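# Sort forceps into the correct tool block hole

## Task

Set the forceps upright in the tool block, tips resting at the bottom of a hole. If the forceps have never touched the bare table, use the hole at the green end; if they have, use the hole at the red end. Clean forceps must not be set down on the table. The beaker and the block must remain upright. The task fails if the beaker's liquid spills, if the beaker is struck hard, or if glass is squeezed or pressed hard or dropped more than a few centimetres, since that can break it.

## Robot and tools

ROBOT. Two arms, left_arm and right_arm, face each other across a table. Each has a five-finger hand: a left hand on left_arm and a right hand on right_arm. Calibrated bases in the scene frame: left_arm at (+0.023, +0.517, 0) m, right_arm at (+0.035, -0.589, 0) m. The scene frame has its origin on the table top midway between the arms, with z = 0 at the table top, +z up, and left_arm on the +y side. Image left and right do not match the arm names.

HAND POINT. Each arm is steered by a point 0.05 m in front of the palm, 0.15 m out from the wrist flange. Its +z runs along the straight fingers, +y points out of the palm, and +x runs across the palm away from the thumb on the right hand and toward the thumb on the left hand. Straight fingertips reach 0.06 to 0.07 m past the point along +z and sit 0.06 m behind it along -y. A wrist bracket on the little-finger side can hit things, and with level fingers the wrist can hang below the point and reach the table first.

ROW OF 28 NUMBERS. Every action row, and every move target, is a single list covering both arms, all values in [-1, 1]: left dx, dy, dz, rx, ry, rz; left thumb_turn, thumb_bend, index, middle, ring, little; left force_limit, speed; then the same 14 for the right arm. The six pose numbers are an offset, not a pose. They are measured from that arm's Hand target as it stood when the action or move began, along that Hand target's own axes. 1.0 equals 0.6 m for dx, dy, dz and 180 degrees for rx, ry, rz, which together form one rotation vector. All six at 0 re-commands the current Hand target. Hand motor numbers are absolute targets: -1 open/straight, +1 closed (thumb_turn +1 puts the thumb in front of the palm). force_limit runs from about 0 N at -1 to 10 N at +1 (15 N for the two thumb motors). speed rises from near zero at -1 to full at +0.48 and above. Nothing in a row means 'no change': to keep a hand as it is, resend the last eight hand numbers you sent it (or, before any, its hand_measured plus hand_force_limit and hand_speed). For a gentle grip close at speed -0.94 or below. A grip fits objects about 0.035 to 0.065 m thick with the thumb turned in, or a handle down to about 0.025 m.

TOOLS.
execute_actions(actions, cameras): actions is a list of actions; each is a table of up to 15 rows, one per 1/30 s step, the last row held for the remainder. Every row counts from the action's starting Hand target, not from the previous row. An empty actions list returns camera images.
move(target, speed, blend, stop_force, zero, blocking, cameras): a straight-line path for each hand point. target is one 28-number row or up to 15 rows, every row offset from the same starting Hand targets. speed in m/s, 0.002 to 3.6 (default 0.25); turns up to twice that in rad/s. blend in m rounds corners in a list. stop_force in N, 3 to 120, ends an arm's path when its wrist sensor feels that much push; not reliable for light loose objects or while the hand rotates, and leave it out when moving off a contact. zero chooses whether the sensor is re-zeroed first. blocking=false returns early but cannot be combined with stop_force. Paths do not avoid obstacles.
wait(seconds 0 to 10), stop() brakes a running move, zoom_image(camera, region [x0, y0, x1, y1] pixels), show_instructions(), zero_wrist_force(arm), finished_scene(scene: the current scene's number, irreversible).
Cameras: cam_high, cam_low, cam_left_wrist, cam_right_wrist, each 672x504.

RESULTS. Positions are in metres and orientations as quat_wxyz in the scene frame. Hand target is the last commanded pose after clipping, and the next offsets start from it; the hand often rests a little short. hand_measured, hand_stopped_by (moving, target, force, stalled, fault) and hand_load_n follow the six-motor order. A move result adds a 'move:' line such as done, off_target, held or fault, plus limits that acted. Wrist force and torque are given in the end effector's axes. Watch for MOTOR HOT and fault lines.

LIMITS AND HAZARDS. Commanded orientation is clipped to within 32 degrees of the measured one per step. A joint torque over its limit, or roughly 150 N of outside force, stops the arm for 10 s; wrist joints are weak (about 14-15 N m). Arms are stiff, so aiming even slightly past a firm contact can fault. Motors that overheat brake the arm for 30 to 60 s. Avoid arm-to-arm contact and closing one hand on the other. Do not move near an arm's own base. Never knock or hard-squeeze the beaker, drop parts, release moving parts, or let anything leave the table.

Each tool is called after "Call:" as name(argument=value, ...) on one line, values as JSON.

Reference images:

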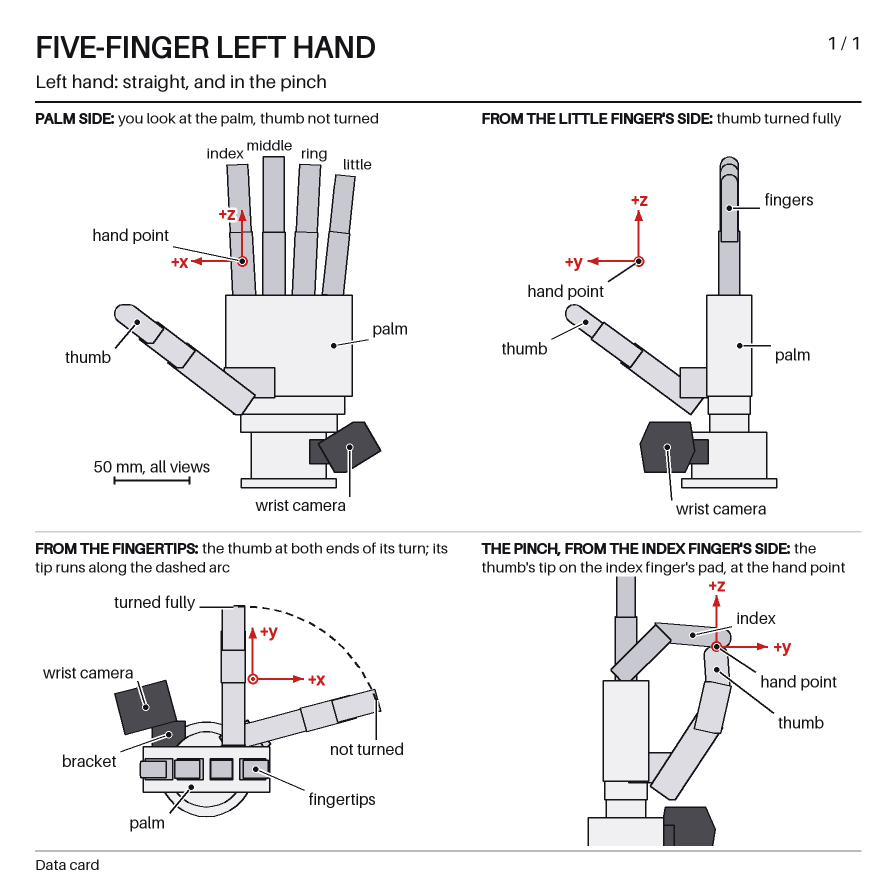

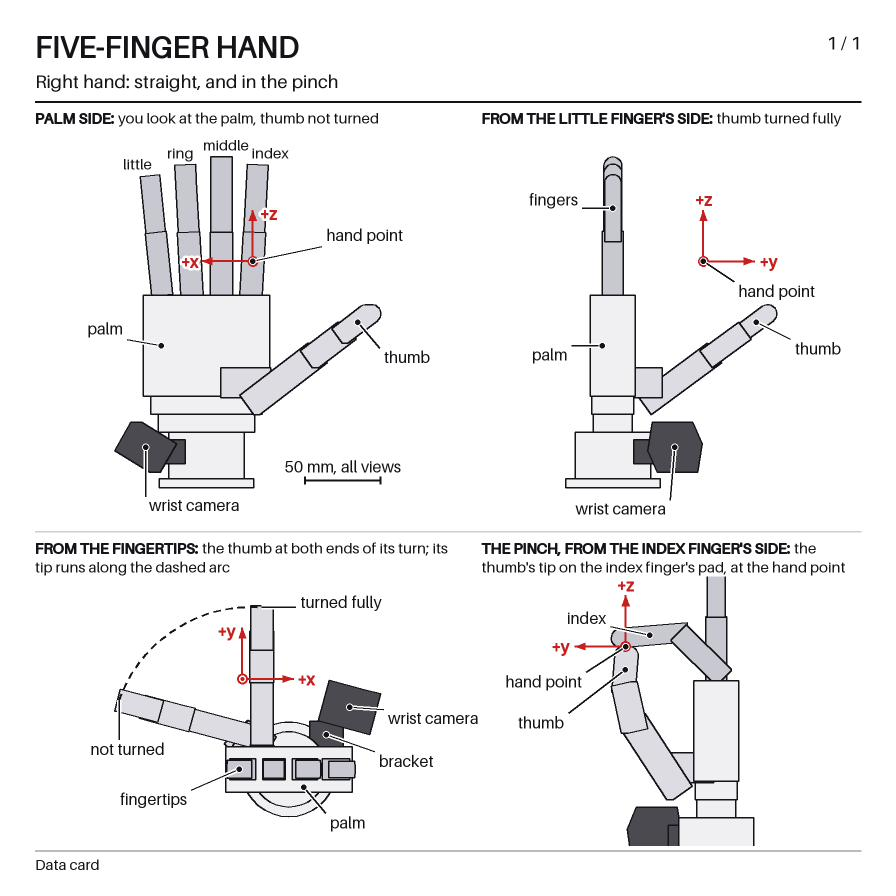

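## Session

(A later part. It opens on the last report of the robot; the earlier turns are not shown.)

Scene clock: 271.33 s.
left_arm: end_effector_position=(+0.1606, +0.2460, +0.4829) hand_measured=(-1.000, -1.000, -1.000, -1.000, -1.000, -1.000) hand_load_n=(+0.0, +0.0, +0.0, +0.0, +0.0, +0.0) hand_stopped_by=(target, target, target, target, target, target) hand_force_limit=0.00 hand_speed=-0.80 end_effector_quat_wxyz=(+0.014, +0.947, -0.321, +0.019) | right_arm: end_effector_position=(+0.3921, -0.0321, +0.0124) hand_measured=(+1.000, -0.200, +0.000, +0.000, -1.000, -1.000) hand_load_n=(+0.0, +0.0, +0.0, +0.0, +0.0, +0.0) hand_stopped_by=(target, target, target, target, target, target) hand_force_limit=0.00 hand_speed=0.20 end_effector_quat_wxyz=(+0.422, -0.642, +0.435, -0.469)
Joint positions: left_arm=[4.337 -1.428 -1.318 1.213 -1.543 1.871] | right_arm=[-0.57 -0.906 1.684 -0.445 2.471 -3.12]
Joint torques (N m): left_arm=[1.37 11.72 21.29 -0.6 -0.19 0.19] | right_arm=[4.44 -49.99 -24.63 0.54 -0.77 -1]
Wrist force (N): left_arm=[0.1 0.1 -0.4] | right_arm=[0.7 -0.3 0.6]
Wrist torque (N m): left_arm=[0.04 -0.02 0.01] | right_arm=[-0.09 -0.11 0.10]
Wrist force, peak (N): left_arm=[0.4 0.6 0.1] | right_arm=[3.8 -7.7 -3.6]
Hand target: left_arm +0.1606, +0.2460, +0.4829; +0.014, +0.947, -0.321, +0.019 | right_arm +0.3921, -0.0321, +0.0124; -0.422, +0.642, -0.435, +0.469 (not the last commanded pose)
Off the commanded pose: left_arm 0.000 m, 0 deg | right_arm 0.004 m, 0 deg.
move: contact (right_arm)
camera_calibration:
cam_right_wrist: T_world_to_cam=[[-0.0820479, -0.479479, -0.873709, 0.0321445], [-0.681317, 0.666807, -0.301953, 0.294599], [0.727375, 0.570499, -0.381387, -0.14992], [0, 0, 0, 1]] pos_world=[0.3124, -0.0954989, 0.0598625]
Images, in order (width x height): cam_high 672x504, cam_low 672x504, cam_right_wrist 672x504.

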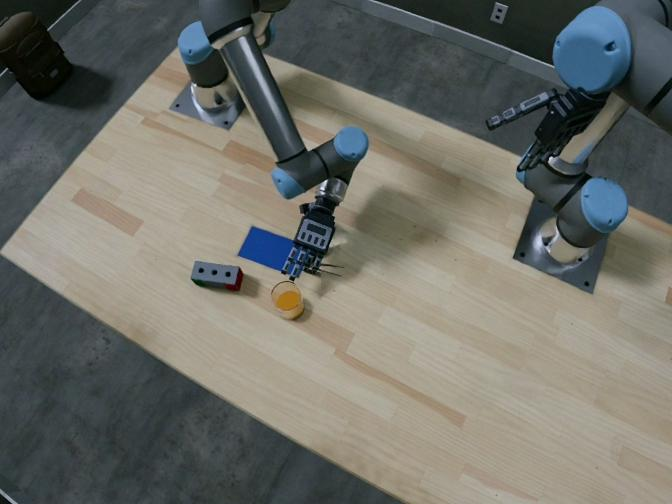

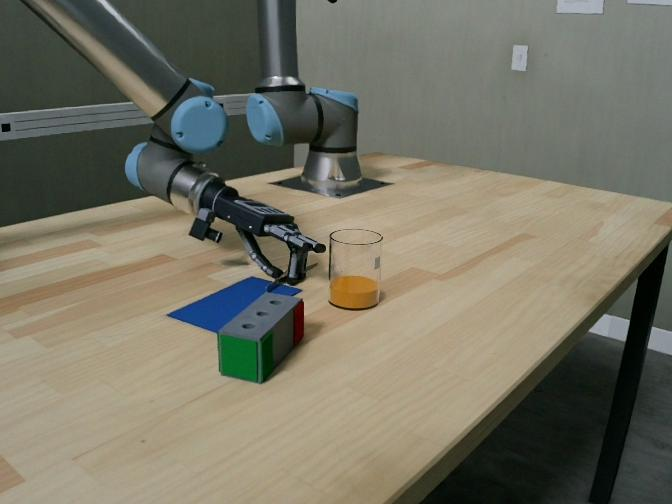

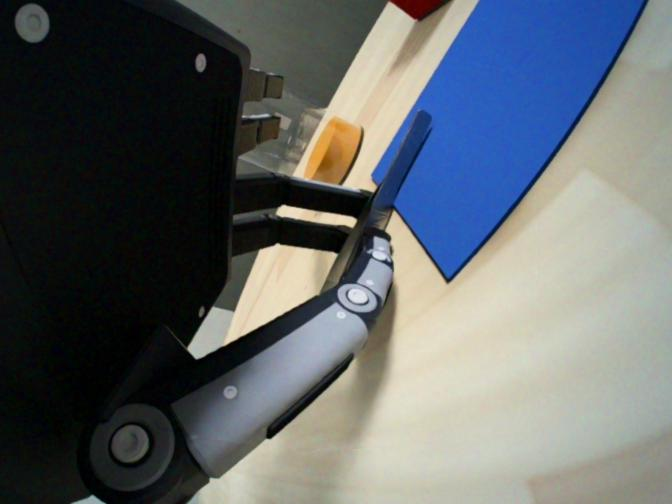

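Call:
move(target=[0,0,0,0,0,0,-1,-1,-1,-1,-1,-1,0,-0.8,0,0,0,0,0,0,1,-0.2,0.12,0.12,-1,-1,-0.4,-0.6], speed=0.1)

Call:
move(target=[0,0,0,0,0,0,-1,-1,-1,-1,-1,-1,0,-0.8,-0.0020,0.0079,0.0017,0,0,0,1,-0.2,0.12,0.12,-1,-1,-0.4,-0.6], speed=0.01, stop_force=4, cameras=["cam_right_wrist","cam_low","cam_high"])

Call:
zoom_image(camera="cam_right_wrist", region=[300, 80, 550, 330])

Call:
zoom_image(camera="cam_low", region=[220, 210, 330, 310])

Scene clock: 293.50 s.
left_arm: end_effector_position=(+0.1606, +0.2460, +0.4829) hand_measured=(-1.000, -1.000, -1.000, -1.000, -1.000, -1.000) hand_load_n=(+0.5, +0.0, +0.0, +0.0, +0.0, +0.0) hand_stopped_by=(target, target, target, target, target, target) hand_force_limit=0.00 hand_speed=-0.80 end_effector_quat_wxyz=(+0.014, +0.947, -0.321, +0.019) | right_arm: end_effector_position=(+0.3921, -0.0321, +0.0124) hand_measured=(+1.000, -0.200, +0.120, +0.120, -1.000, -1.000) hand_load_n=(+0.0, +0.5, +1.5, +2.5, +0.0, +0.0) hand_stopped_by=(target, target, target, target, target, target) hand_force_limit=-0.40 hand_speed=-0.60 end_effector_quat_wxyz=(+0.422, -0.642, +0.435, -0.469)
Joint positions: left_arm=[4.337 -1.428 -1.318 1.213 -1.543 1.871] | right_arm=[-0.57 -0.906 1.683 -0.445 2.471 -3.12]
Joint torques (N m): left_arm=[0.53 11.29 23.56 -0.37 -0.21 0.22] | right_arm=[-10.09 -44.41 -19.84 0.45 -0.74 0.89]
Wrist force (N): left_arm=[0.1 0.2 -0.1] | right_arm=[1.3 -4.2 2.2]
Wrist torque (N m): left_arm=[0.03 0.00 0.00] | right_arm=[-0.08 -0.08 0.05]
Wrist force, peak (N): left_arm=[0.5 0.5 -0.4] | right_arm=[1.4 -4.3 2.3]
Hand target: left_arm +0.1606, +0.2460, +0.4829; +0.014, +0.947, -0.321, +0.019 | right_arm +0.3921, -0.0321, +0.0124; -0.422, +0.642, -0.435, +0.469
Off the commanded pose: left_arm 0.000 m, 0 deg | right_arm 0.000 m, 0 deg.
move: done

Scene clock: 294.73 s.
left_arm: end_effector_position=(+0.1606, +0.2460, +0.4829) hand_measured=(-1.000, -1.000, -1.000, -1.000, -1.000, -1.000) hand_load_n=(+0.0, +0.0, +0.0, +0.0, +0.0, +0.0) hand_stopped_by=(target, target, target, target, target, target) hand_force_limit=0.00 hand_speed=-0.80 end_effector_quat_wxyz=(+0.014, +0.947, -0.321, +0.019) | right_arm: end_effector_position=(+0.3921, -0.0320, +0.0122) hand_measured=(+1.000, -0.200, +0.120, +0.120, -1.000, -1.000) hand_load_n=(+0.5, +0.5, +0.0, +1.0, +0.0, +0.0) hand_stopped_by=(target, target, target, target, target, target) hand_force_limit=-0.40 hand_speed=-0.60 end_effector_quat_wxyz=(+0.423, -0.642, +0.435, -0.469)
Joint positions: left_arm=[4.337 -1.428 -1.318 1.213 -1.543 1.871] | right_arm=[-0.57 -0.905 1.684 -0.446 2.471 -3.12]
Joint torques (N m): left_arm=[-0.47 11.66 23.53 -0.35 0 0.16] | right_arm=[-9.66 -48.55 -21.78 0.47 -0.72 0.44]
Wrist force (N): left_arm=[0.1 0.1 -0.1] | right_arm=[2.7 -2.3 -0.1]
Wrist torque (N m): left_arm=[0.02 0.00 -0.01] | right_arm=[-0.07 -0.06 0.05]
Wrist force, peak (N): left_arm=[0.2 0.5 0.0] | right_arm=[3.9 -8.1 -0.5]
Hand target: left_arm +0.1606, +0.2460, +0.4829; +0.014, +0.947, -0.321, +0.019 | right_arm +0.3921, -0.0320, +0.0122; -0.423, +0.642, -0.435, +0.469 (not the last commanded pose)
Off the commanded pose: left_arm 0.000 m, 0 deg | right_arm 0.005 m, 0 deg.
move: contact (right_arm)
camera_calibration:
cam_right_wrist: T_world_to_cam=[[-0.0820029, -0.479285, -0.87382, 0.0319015], [-0.681213, 0.666944, -0.301887, 0.294553], [0.727478, 0.570501, -0.381186, -0.150151], [0, 0, 0, 1]] pos_world=[0.3125, -0.0954989, 0.0595624]
Images, in order (width x height): cam_high 672x504, cam_low 672x504, cam_right_wrist 672x504.

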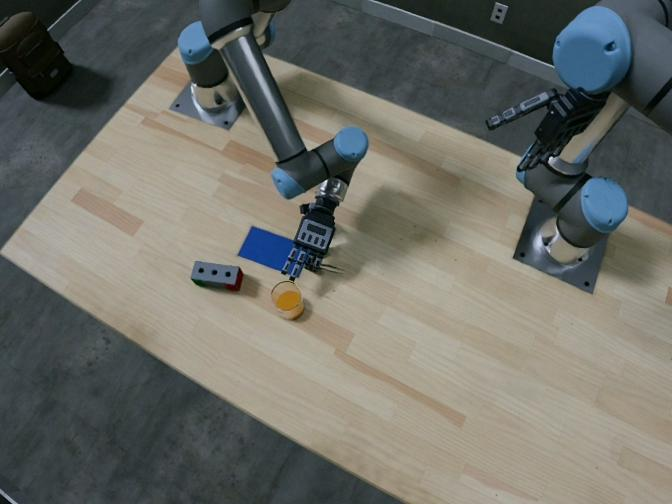

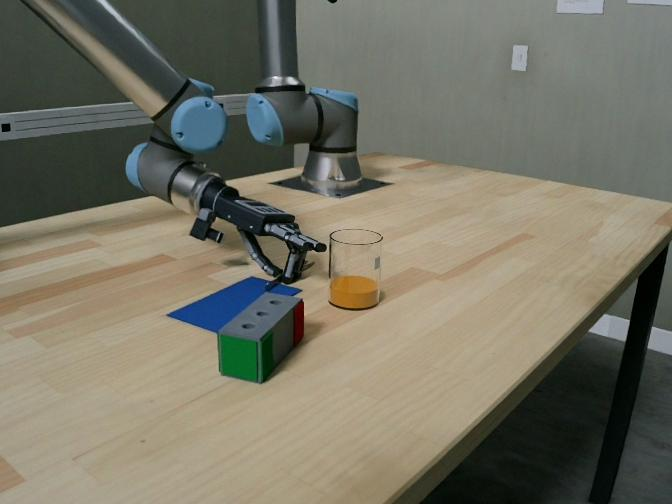

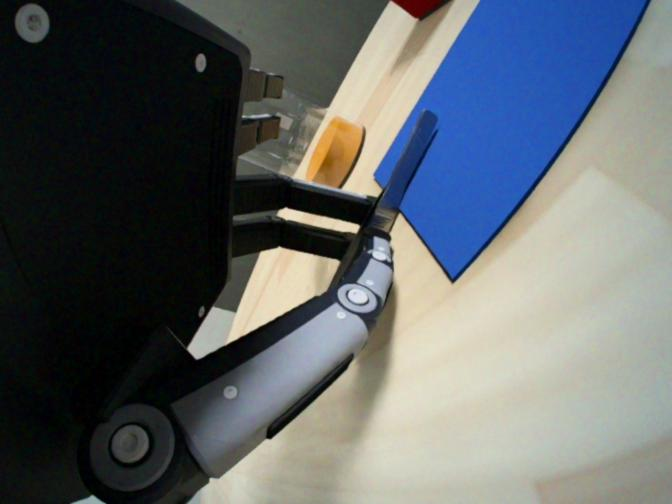

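Scaled by 2.016 from the camera's 672x504 image, which has a finer 960x720 frame.

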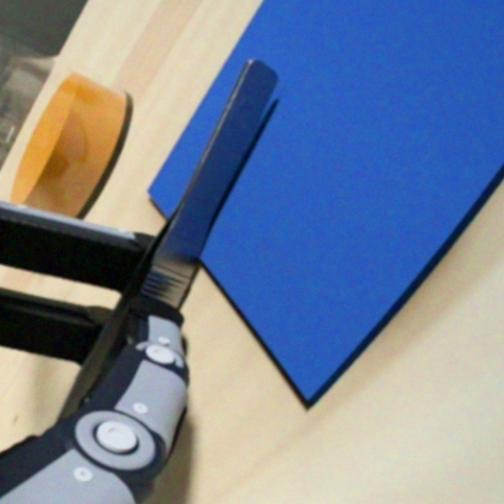

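Scaled by 4.582 from the camera's 672x504 image, which has a finer 960x720 frame.

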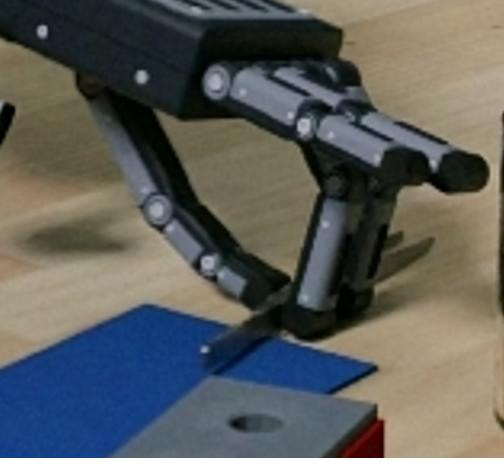

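Call:
move(target=[0,0,0,0,0,0,-1,-1,-1,-1,-1,-1,0,-0.8,0,0,0,0,0,0,1,-0.2,0.45,0.45,-1,-1,-0.3,-0.9], speed=0.1, cameras=["cam_right_wrist","cam_low","cam_high"])

Call:
zoom_image(camera="cam_right_wrist", region=[300, 80, 550, 330])

Call:
zoom_image(camera="cam_low", region=[220, 210, 330, 310])

Call:
zoom_image(camera="cam_high", region=[270, 220, 350, 290])

Scene clock: 308.93 s.
left_arm: end_effector_position=(+0.1606, +0.2460, +0.4829) hand_measured=(-1.000, -1.000, -1.000, -1.000, -1.000, -1.000) hand_load_n=(+0.0, +0.0, +0.0, +0.0, +0.0, +0.0) hand_stopped_by=(target, target, target, target, target, target) hand_force_limit=0.00 hand_speed=-0.80 end_effector_quat_wxyz=(+0.014, +0.947, -0.321, +0.019) | right_arm: end_effector_position=(+0.3921, -0.0320, +0.0122) hand_measured=(+1.000, -0.200, +0.174, +0.146, -1.000, -1.000) hand_load_n=(-0.5, +1.5, +3.5, +2.5, +0.0, +0.0) hand_stopped_by=(target, target, force, force, target, target) hand_force_limit=-0.30 hand_speed=-0.90 end_effector_quat_wxyz=(+0.423, -0.642, +0.435, -0.469)
Joint positions: left_arm=[4.337 -1.428 -1.318 1.213 -1.543 1.871] | right_arm=[-0.57 -0.905 1.683 -0.446 2.471 -3.12]
Joint torques (N m): left_arm=[1.12 11.27 22.09 -0.52 0.03 0.05] | right_arm=[-9.13 -46.35 -22.4 0.51 -0.69 -1.26]
Wrist force (N): left_arm=[0.4 0.0 -0.1] | right_arm=[1.5 -3.8 2.2]
Wrist torque (N m): left_arm=[0.01 -0.06 0.02] | right_arm=[-0.10 -0.13 0.07]
Wrist force, peak (N): left_arm=[0.7 0.3 0.1] | right_arm=[1.6 -4.1 2.6]
Hand target: left_arm +0.1606, +0.2460, +0.4829; +0.014, +0.947, -0.321, +0.019 | right_arm +0.3921, -0.0320, +0.0122; -0.423, +0.642, -0.435, +0.469
Off the commanded pose: left_arm 0.000 m, 0 deg | right_arm 0.000 m, 0 deg.
move: done
camera_calibration:
cam_right_wrist: T_world_to_cam=[[-0.0819029, -0.47921, -0.873871, 0.0319284], [-0.68124, 0.666921, -0.301875, 0.294492], [0.727464, 0.570591, -0.381079, -0.150201], [0, 0, 0, 1]] pos_world=[0.3125, -0.095399, 0.0595624]
Images, in order (width x height): cam_high 672x504, cam_low 672x504, cam_right_wrist 672x504.

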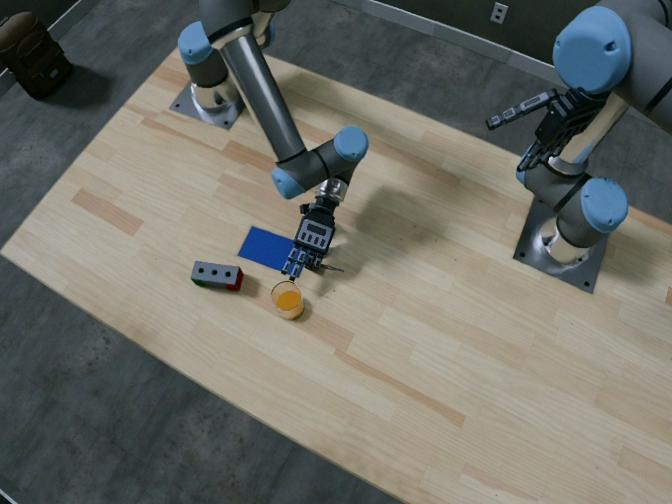

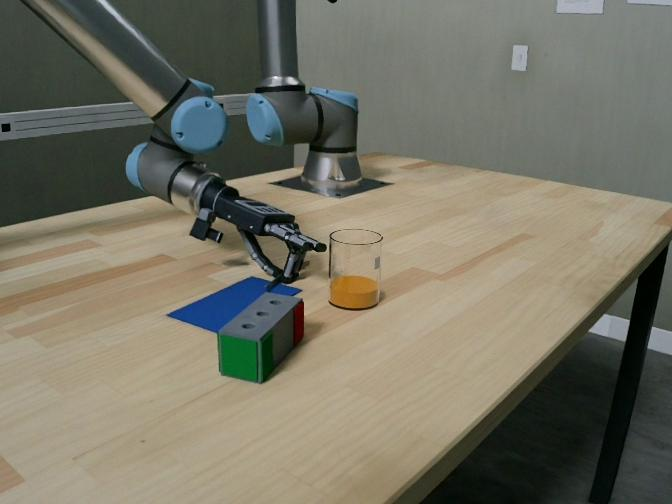

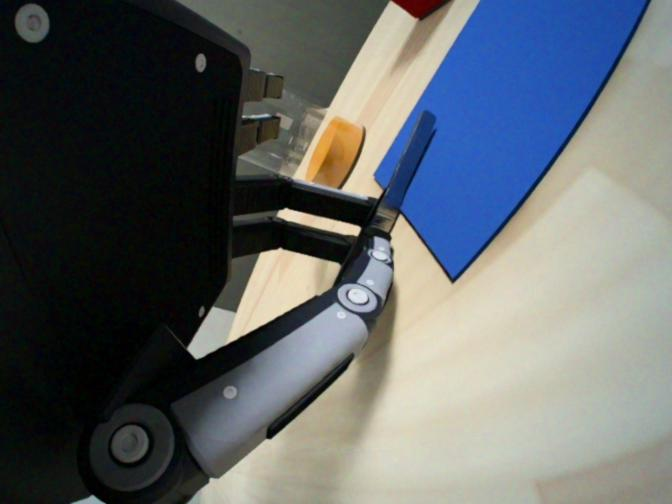

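Scaled by 2.016 from the camera's 672x504 image, which has a finer 960x720 frame.

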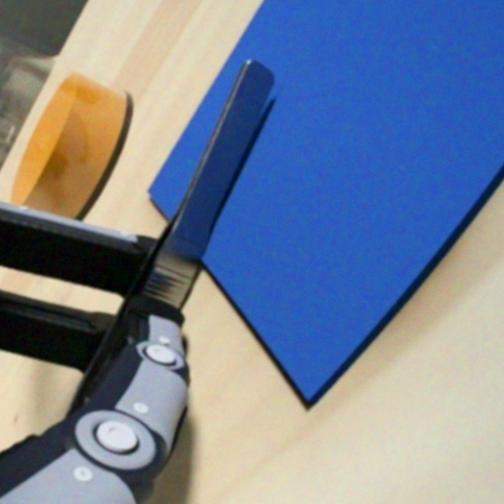

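Scaled by 4.582 from the camera's 672x504 image, which has a finer 960x720 frame.

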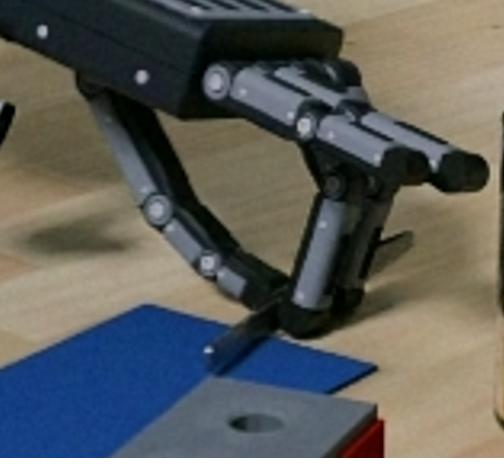

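Scaled by 6.300 from the camera's 672x504 image, which has a finer 960x720 frame.

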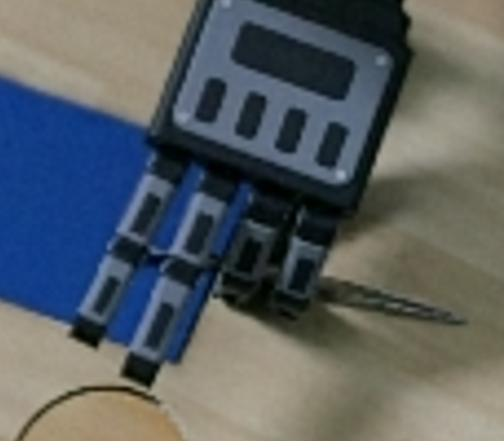

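Call:
move(target=[0,0,0,0,0,0,-1,-1,-1,-1,-1,-1,0,-0.8,0,0,0,0,0,0,1,-0.2,0.47,0.47,-1,-1,0.2,-0.9], speed=0.1)

Call:
move(target=[0,0,0,0,0,0,-1,-1,-1,-1,-1,-1,0,-0.8,0.0234,-0.0951,-0.0203,0,0,0,1,-0.2,0.47,0.47,-1,-1,0.2,-0.9], speed=0.08, cameras=["cam_right_wrist","cam_low","cam_high"])

Call:
zoom_image(camera="cam_right_wrist", region=[280, 80, 530, 330])

Call:
zoom_image(camera="cam_low", region=[220, 170, 340, 280])

Call:
zoom_image(camera="cam_high", region=[270, 220, 360, 290])

Scene clock: 338.97 s.
left_arm: end_effector_position=(+0.1606, +0.2460, +0.4829) hand_measured=(-1.000, -1.000, -1.000, -1.000, -1.000, -1.000) hand_load_n=(+0.0, +0.0, +0.0, +0.0, +0.0, +0.0) hand_stopped_by=(target, target, target, target, target, target) hand_force_limit=0.00 hand_speed=-0.80 end_effector_quat_wxyz=(+0.014, +0.947, -0.321, +0.019) | right_arm: end_effector_position=(+0.3921, -0.0320, +0.0122) hand_measured=(+1.000, -0.200, +0.190, +0.170, -1.000, -1.000) hand_load_n=(+0.0, +4.0, +7.5, +8.5, +0.0, +0.0) hand_stopped_by=(target, target, force, force, target, target) hand_force_limit=0.20 hand_speed=-0.90 end_effector_quat_wxyz=(+0.423, -0.642, +0.435, -0.469)
Joint positions: left_arm=[4.337 -1.428 -1.318 1.213 -1.543 1.871] | right_arm=[-0.57 -0.905 1.683 -0.446 2.471 -3.12]
Joint torques (N m): left_arm=[0.39 11.05 23.05 -0.36 -0.16 0.05] | right_arm=[-9.06 -31.43 -9.78 0.12 -0.54 -1.24]
Wrist force (N): left_arm=[0.1 0.1 -0.2] | right_arm=[1.2 -4.1 1.6]
Wrist torque (N m): left_arm=[0.02 -0.02 0.00] | right_arm=[-0.10 -0.11 0.06]
Wrist force, peak (N): left_arm=[0.3 0.3 -0.7] | right_arm=[2.0 -4.6 2.2]
Hand target: left_arm +0.1606, +0.2460, +0.4829; +0.014, +0.947, -0.321, +0.019 | right_arm +0.3921, -0.0320, +0.0122; -0.423, +0.642, -0.435, +0.469
Off the commanded pose: left_arm 0.000 m, 0 deg | right_arm 0.000 m, 0 deg.
move: done

Scene clock: 340.27 s.
left_arm: end_effector_position=(+0.1606, +0.2460, +0.4829) hand_measured=(-1.000, -1.000, -1.000, -1.000, -1.000, -1.000) hand_load_n=(+0.0, +0.0, +0.0, +0.0, +0.0, +0.0) hand_stopped_by=(target, target, target, target, target, target) hand_force_limit=0.00 hand_speed=-0.80 end_effector_quat_wxyz=(+0.014, +0.947, -0.321, +0.019) | right_arm: end_effector_position=(+0.3921, -0.0320, +0.0720) hand_measured=(+1.000, -0.200, +0.190, +0.170, -1.000, -1.000) hand_load_n=(+0.5, +4.5, +7.0, +8.5, +0.0, +0.0) hand_stopped_by=(target, target, force, force, target, target) hand_force_limit=0.20 hand_speed=-0.90 end_effector_quat_wxyz=(+0.423, -0.642, +0.435, -0.469)
Joint positions: left_arm=[4.337 -1.428 -1.318 1.213 -1.543 1.871] | right_arm=[-0.57 -0.998 1.651 -0.321 2.471 -3.12]
Joint torques (N m): left_arm=[0.34 12.22 21.57 -0.12 -0.23 0.29] | right_arm=[10.23 -47.73 -26.43 0.75 0.7 1.07]
Wrist force (N): left_arm=[0.3 0.2 -0.2] | right_arm=[0.5 0.4 0.9]
Wrist torque (N m): left_arm=[0.04 -0.05 0.02] | right_arm=[-0.06 -0.12 0.10]
Wrist force, peak (N): left_arm=[0.5 0.2 0.1] | right_arm=[1.1 -3.2 1.7]
Hand target: left_arm +0.1606, +0.2460, +0.4829; +0.014, +0.947, -0.321, +0.019 | right_arm +0.3921, -0.0319, +0.0722; -0.423, +0.642, -0.435, +0.469
Off the commanded pose: left_arm 0.000 m, 0 deg | right_arm 0.000 m, 0 deg.
move: done
camera_calibration:
cam_right_wrist: T_world_to_cam=[[-0.0819436, -0.479231, -0.873855, 0.0842821], [-0.68119, 0.666964, -0.301893, 0.312565], [0.727507, 0.570523, -0.381101, -0.127392], [0, 0, 0, 1]] pos_world=[0.3125, -0.0953989, 0.119462]
Images, in order (width x height): cam_high 672x504, cam_low 672x504, cam_right_wrist 672x504.

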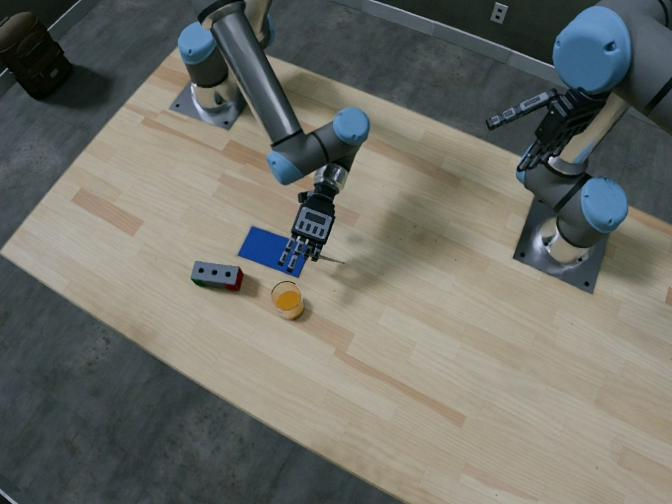

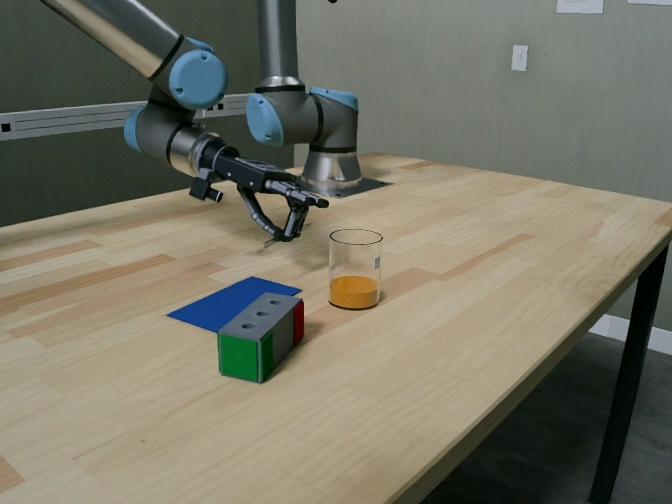

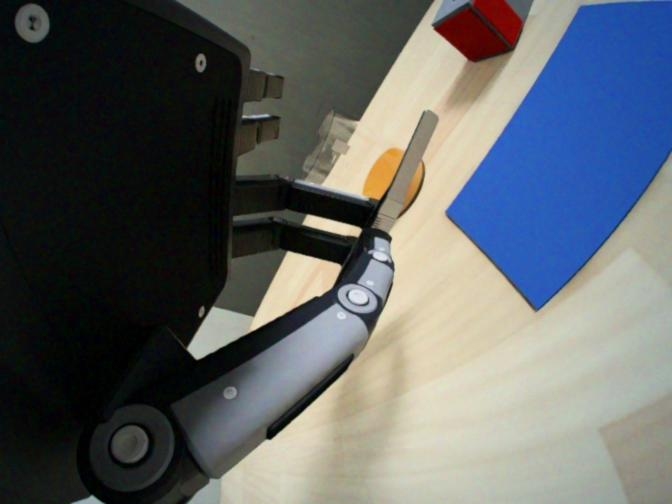

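Scaled by 2.016 from the camera's 672x504 image, which has a finer 960x720 frame.

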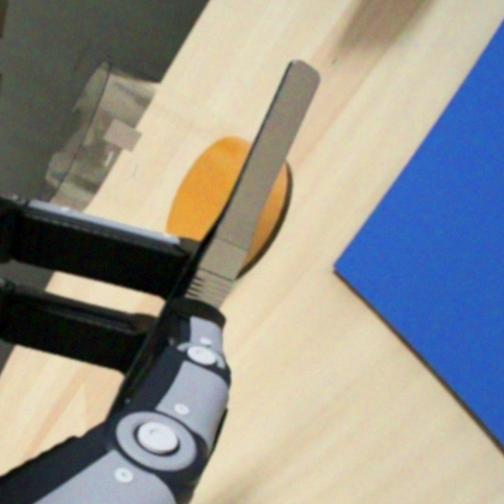

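Scaled by 4.200 from the camera's 672x504 image, which has a finer 960x720 frame.

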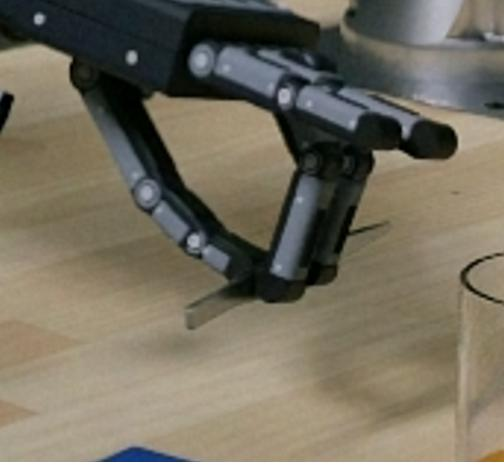

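Scaled by 5.600 from the camera's 672x504 image, which has a finer 960x720 frame.

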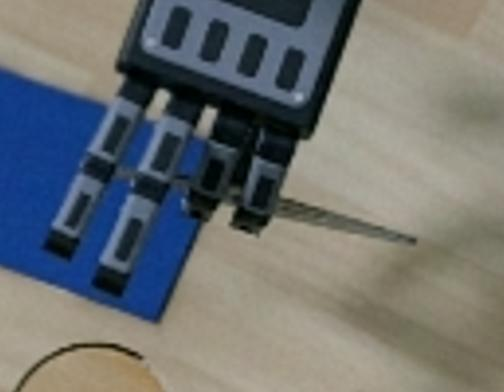

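Call:
move(target=[[0,0,0,0,0,0,-1,-1,-1,-1,-1,-1,0,-0.8,0.1018,-0.2218,-0.0595,0.1106,0.0380,-0.4974,1,-0.2,0.47,0.47,-1,-1,0.2,-0.9],[0,0,0,0,0,0,-1,-1,-1,-1,-1,-1,0,-0.8,0.3473,-0.144,0.1495,0.1106,0.0380,-0.4974,1,-0.2,0.47,0.47,-1,-1,0.2,-0.9]], speed=0.25, blend=[0.03,0], cameras=["all"])

Call:
zoom_image(camera="cam_right_wrist", region=[200, 150, 504, 454])

Call:
zoom_image(camera="cam_low", region=[200, 220, 360, 400])

Call:
zoom_image(camera="cam_high", region=[170, 200, 310, 310])

Scene clock: 419.37 s.
left_arm: end_effector_position=(+0.1606, +0.2460, +0.4829) hand_measured=(-1.000, -1.000, -1.000, -1.000, -1.000, -1.000) hand_load_n=(+0.0, +0.0, +0.0, +0.0, -0.5, +0.0) hand_stopped_by=(target, target, target, target, target, target) hand_force_limit=0.00 hand_speed=-0.80 end_effector_quat_wxyz=(+0.014, +0.947, -0.321, +0.019) | right_arm: end_effector_position=(+0.5308, -0.1960, +0.1851) hand_measured=(+1.000, -0.200, +0.190, +0.170, -1.000, -1.000) hand_load_n=(+0.5, +4.0, +7.0, +8.5, +0.0, +0.0) hand_stopped_by=(target, target, force, force, target, target) hand_force_limit=0.20 hand_speed=-0.90 end_effector_quat_wxyz=(-0.042, +0.660, +0.198, +0.724)
Joint positions: left_arm=[4.337 -1.428 -1.318 1.213 -1.543 1.871] | right_arm=[-0.945 -1.245 2.031 -0.84 1.912 -4.964]
Joint torques (N m): left_arm=[0.94 12.47 22.72 -0.37 -0.12 0.2] | right_arm=[-10.93 -19.88 -9.11 -3.41 -1.35 1.13]
Wrist force (N): left_arm=[0.4 0.0 -0.2] | right_arm=[-0.1 0.1 0.7]
Wrist torque (N m): left_arm=[0.01 -0.08 0.03] | right_arm=[-0.10 -0.03 0.22]
Wrist force, peak (N): left_arm=[0.7 0.4 -0.4] | right_arm=[-0.2 1.0 1.6]
Hand target: left_arm +0.1606, +0.2460, +0.4829; +0.014, +0.947, -0.321, +0.019 | right_arm +0.5309, -0.1961, +0.1851; -0.042, +0.660, +0.198, +0.724
Off the commanded pose: left_arm 0.000 m, 0 deg | right_arm 0.000 m, 0 deg.
move: done
camera_calibration:
cam_right_wrist: T_world_to_cam=[[0.312786, -0.832759, 0.456812, -0.409319], [-0.30305, -0.543305, -0.782931, 0.201629], [0.900181, 0.106453, -0.422306, -0.266558], [0, 0, 0, 1]] pos_world=[0.429083, -0.202942, 0.232274]

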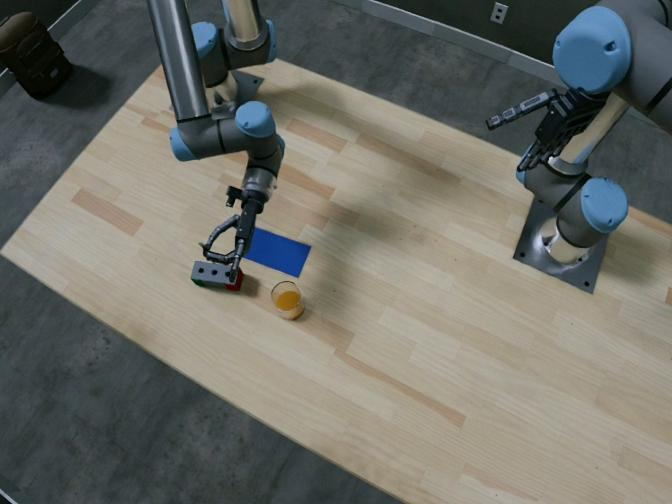

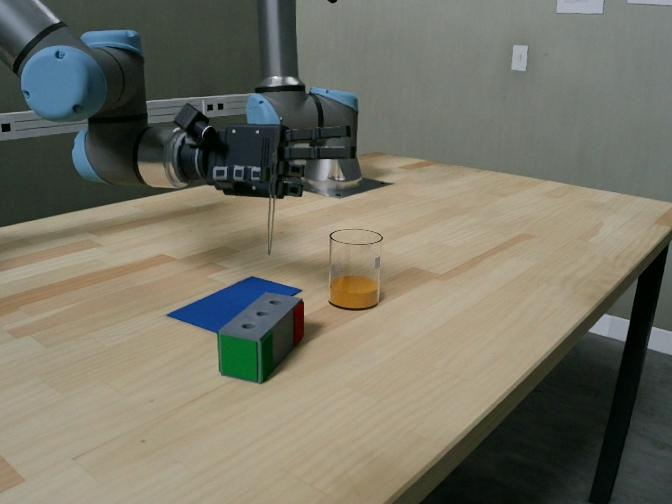

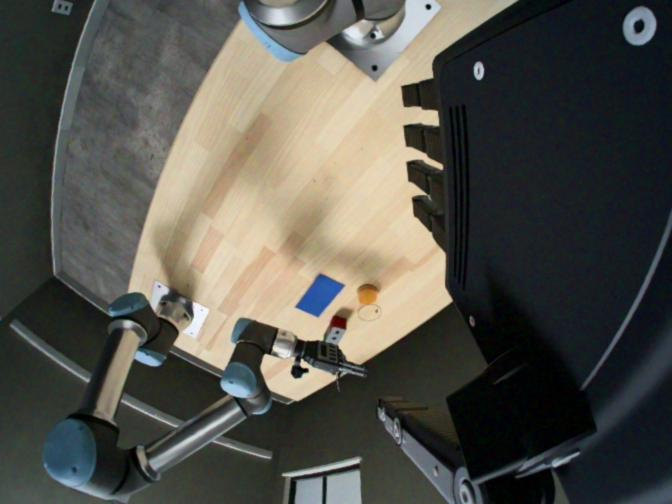

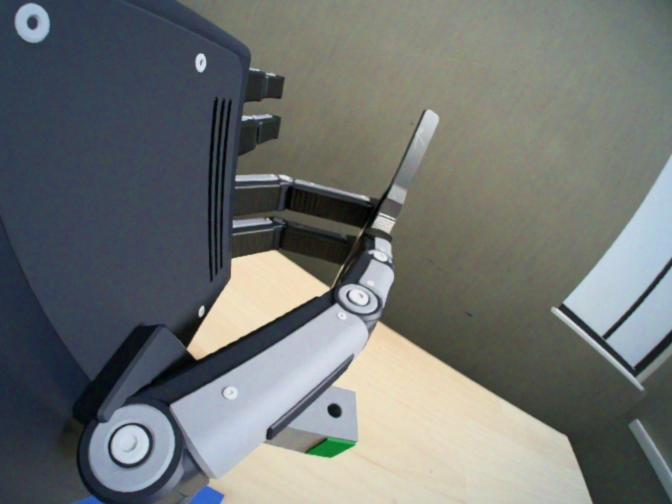

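Scaled by 1.658 from the camera's 672x504 image, which has a finer 960x720 frame.

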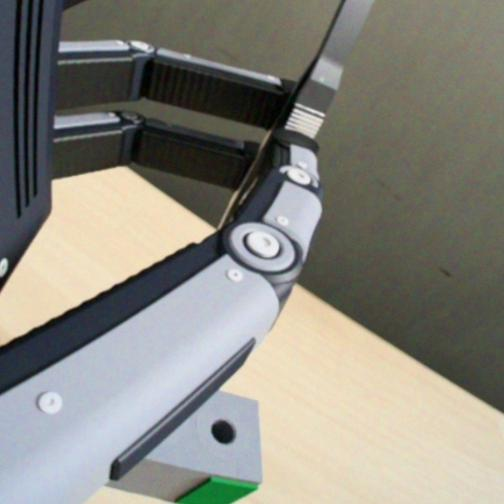

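Scaled by 2.800 from the camera's 672x504 image, which has a finer 960x720 frame.

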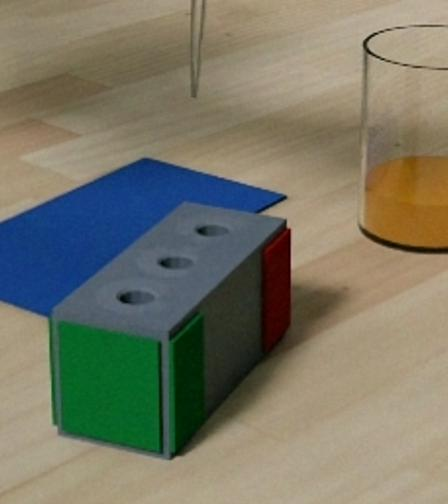

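Scaled by 3.600 from the camera's 672x504 image, which has a finer 960x720 frame.

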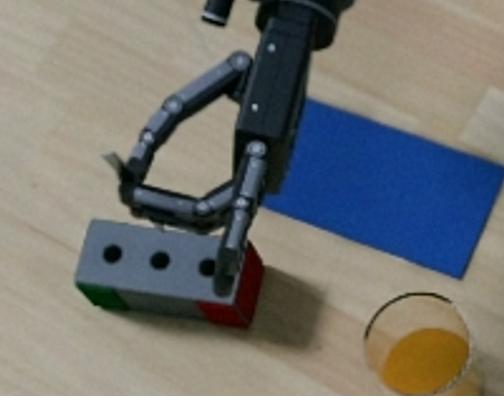

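Call:
move(target=[0,0,0,0,0,0,-1,-1,-1,-1,-1,-1,0,-0.8,-0.0832,-0.0378,-0.0118,0,0,0,1,-0.2,0.47,0.47,-1,-1,0.2,-0.9], speed=0.04, stop_force=4, cameras=["all"])

Call:
zoom_image(camera="cam_low", region=[200, 220, 340, 400])

Call:
zoom_image(camera="cam_low", region=[230, 260, 320, 340])

Call:
zoom_image(camera="cam_high", region=[170, 210, 290, 310])

Call:
zoom_image(camera="cam_right_wrist", region=[220, 200, 420, 400])

Scene clock: 490.27 s.
left_arm: end_effector_position=(+0.1606, +0.2460, +0.4829) hand_measured=(-1.000, -1.000, -1.000, -1.000, -1.000, -1.000) hand_load_n=(+0.0, +0.0, +0.0, +0.0, -0.5, +0.0) hand_stopped_by=(target, target, target, target, target, target) hand_force_limit=0.00 hand_speed=-0.80 end_effector_quat_wxyz=(+0.014, +0.947, -0.321, +0.019) | right_arm: end_effector_position=(+0.5232, -0.1876, +0.1310) hand_measured=(+1.000, -0.200, +0.190, +0.170, -1.000, -1.000) hand_load_n=(+0.5, +4.0, +7.0, +8.0, +0.0, +0.0) hand_stopped_by=(target, target, force, force, target, target) hand_force_limit=0.20 hand_speed=-0.90 end_effector_quat_wxyz=(-0.042, +0.660, +0.198, +0.724)
Joint positions: left_arm=[4.337 -1.428 -1.318 1.213 -1.543 1.871] | right_arm=[-0.918 -1.132 2.058 -0.982 1.938 -4.966]
Joint torques (N m): left_arm=[-0.3 12.12 22.85 -0.33 -0.19 0.28] | right_arm=[10.08 -22.2 -6.22 -3.34 1.43 -0.97]
Wrist force (N): left_arm=[0.2 0.1 0.0] | right_arm=[0.0 0.1 1.1]
Wrist torque (N m): left_arm=[0.01 -0.03 0.01] | right_arm=[-0.11 -0.04 0.22]
Wrist force, peak (N): left_arm=[0.7 0.4 -0.1] | right_arm=[0.1 0.6 1.2]
Hand target: left_arm +0.1606, +0.2460, +0.4829; +0.014, +0.947, -0.321, +0.019 | right_arm +0.5232, -0.1876, +0.1310; -0.042, +0.660, +0.198, +0.724
Off the commanded pose: left_arm 0.000 m, 0 deg | right_arm 0.000 m, 0 deg.
move: done
camera_calibration:
cam_right_wrist: T_world_to_cam=[[0.312819, -0.832698, 0.456902, -0.375251], [-0.303015, -0.5434, -0.782878, 0.161491], [0.900181, 0.106451, -0.422306, -0.283458], [0, 0, 0, 1]] pos_world=[0.421483, -0.194542, 0.178174]

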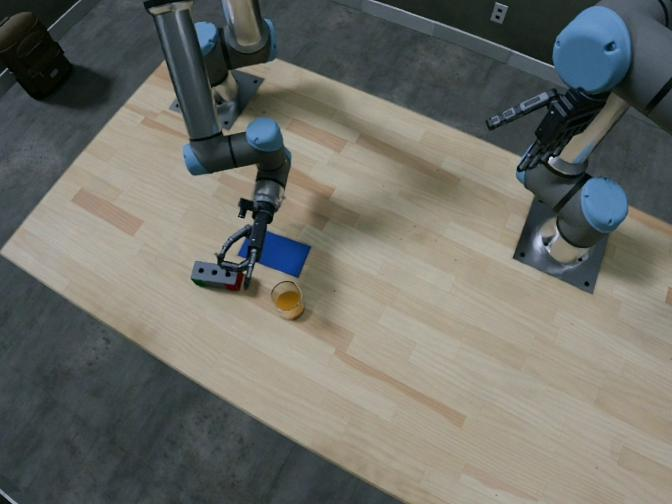

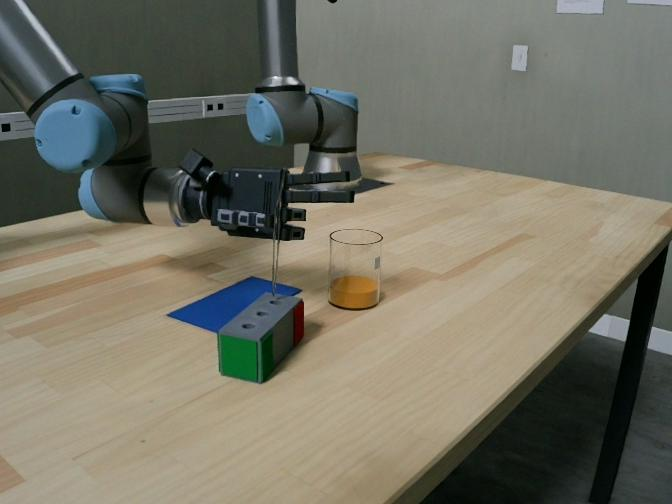

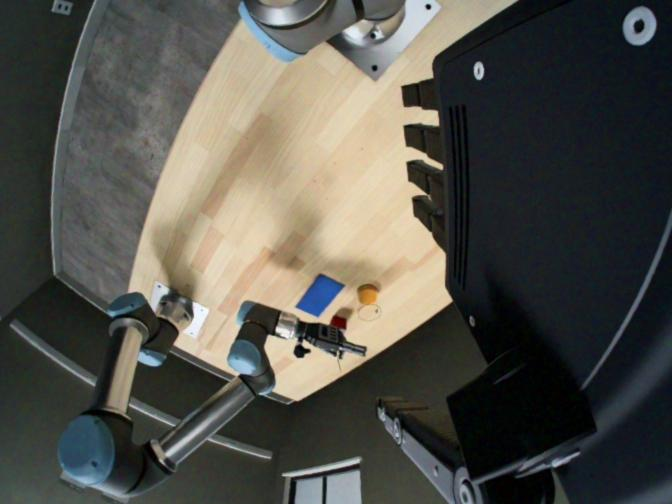

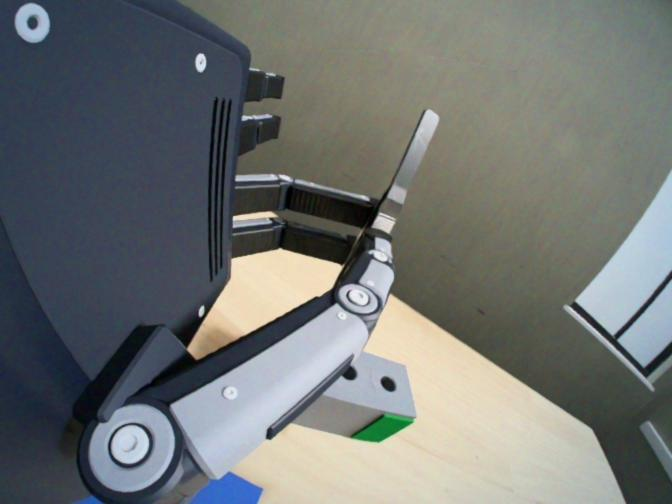

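Scaled by 2.800 from the camera's 672x504 image, which has a finer 960x720 frame.

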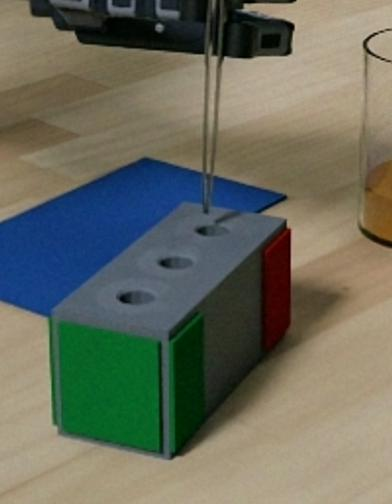

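Scaled by 5.600 from the camera's 672x504 image, which has a finer 960x720 frame.

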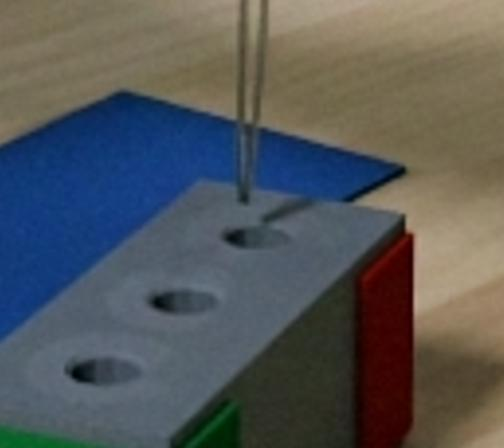

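Scaled by 4.200 from the camera's 672x504 image, which has a finer 960x720 frame.

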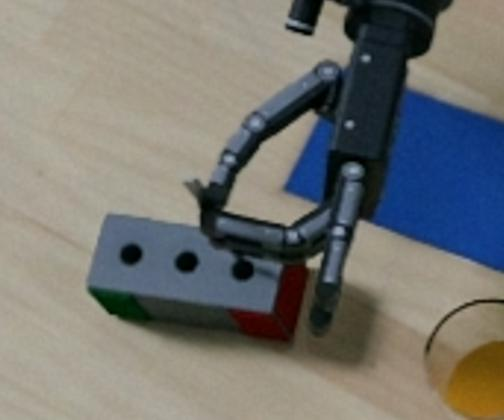

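Scaled by 2.520 from the camera's 672x504 image, which has a finer 960x720 frame.

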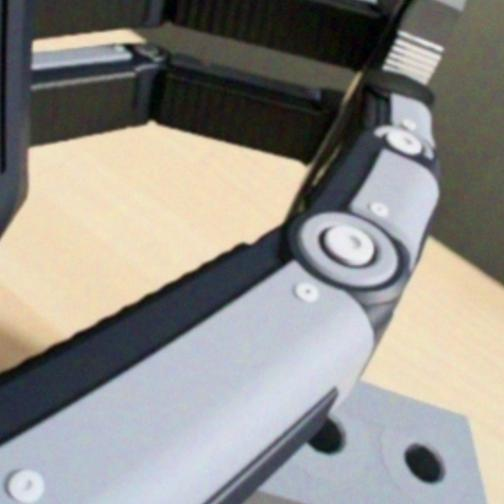

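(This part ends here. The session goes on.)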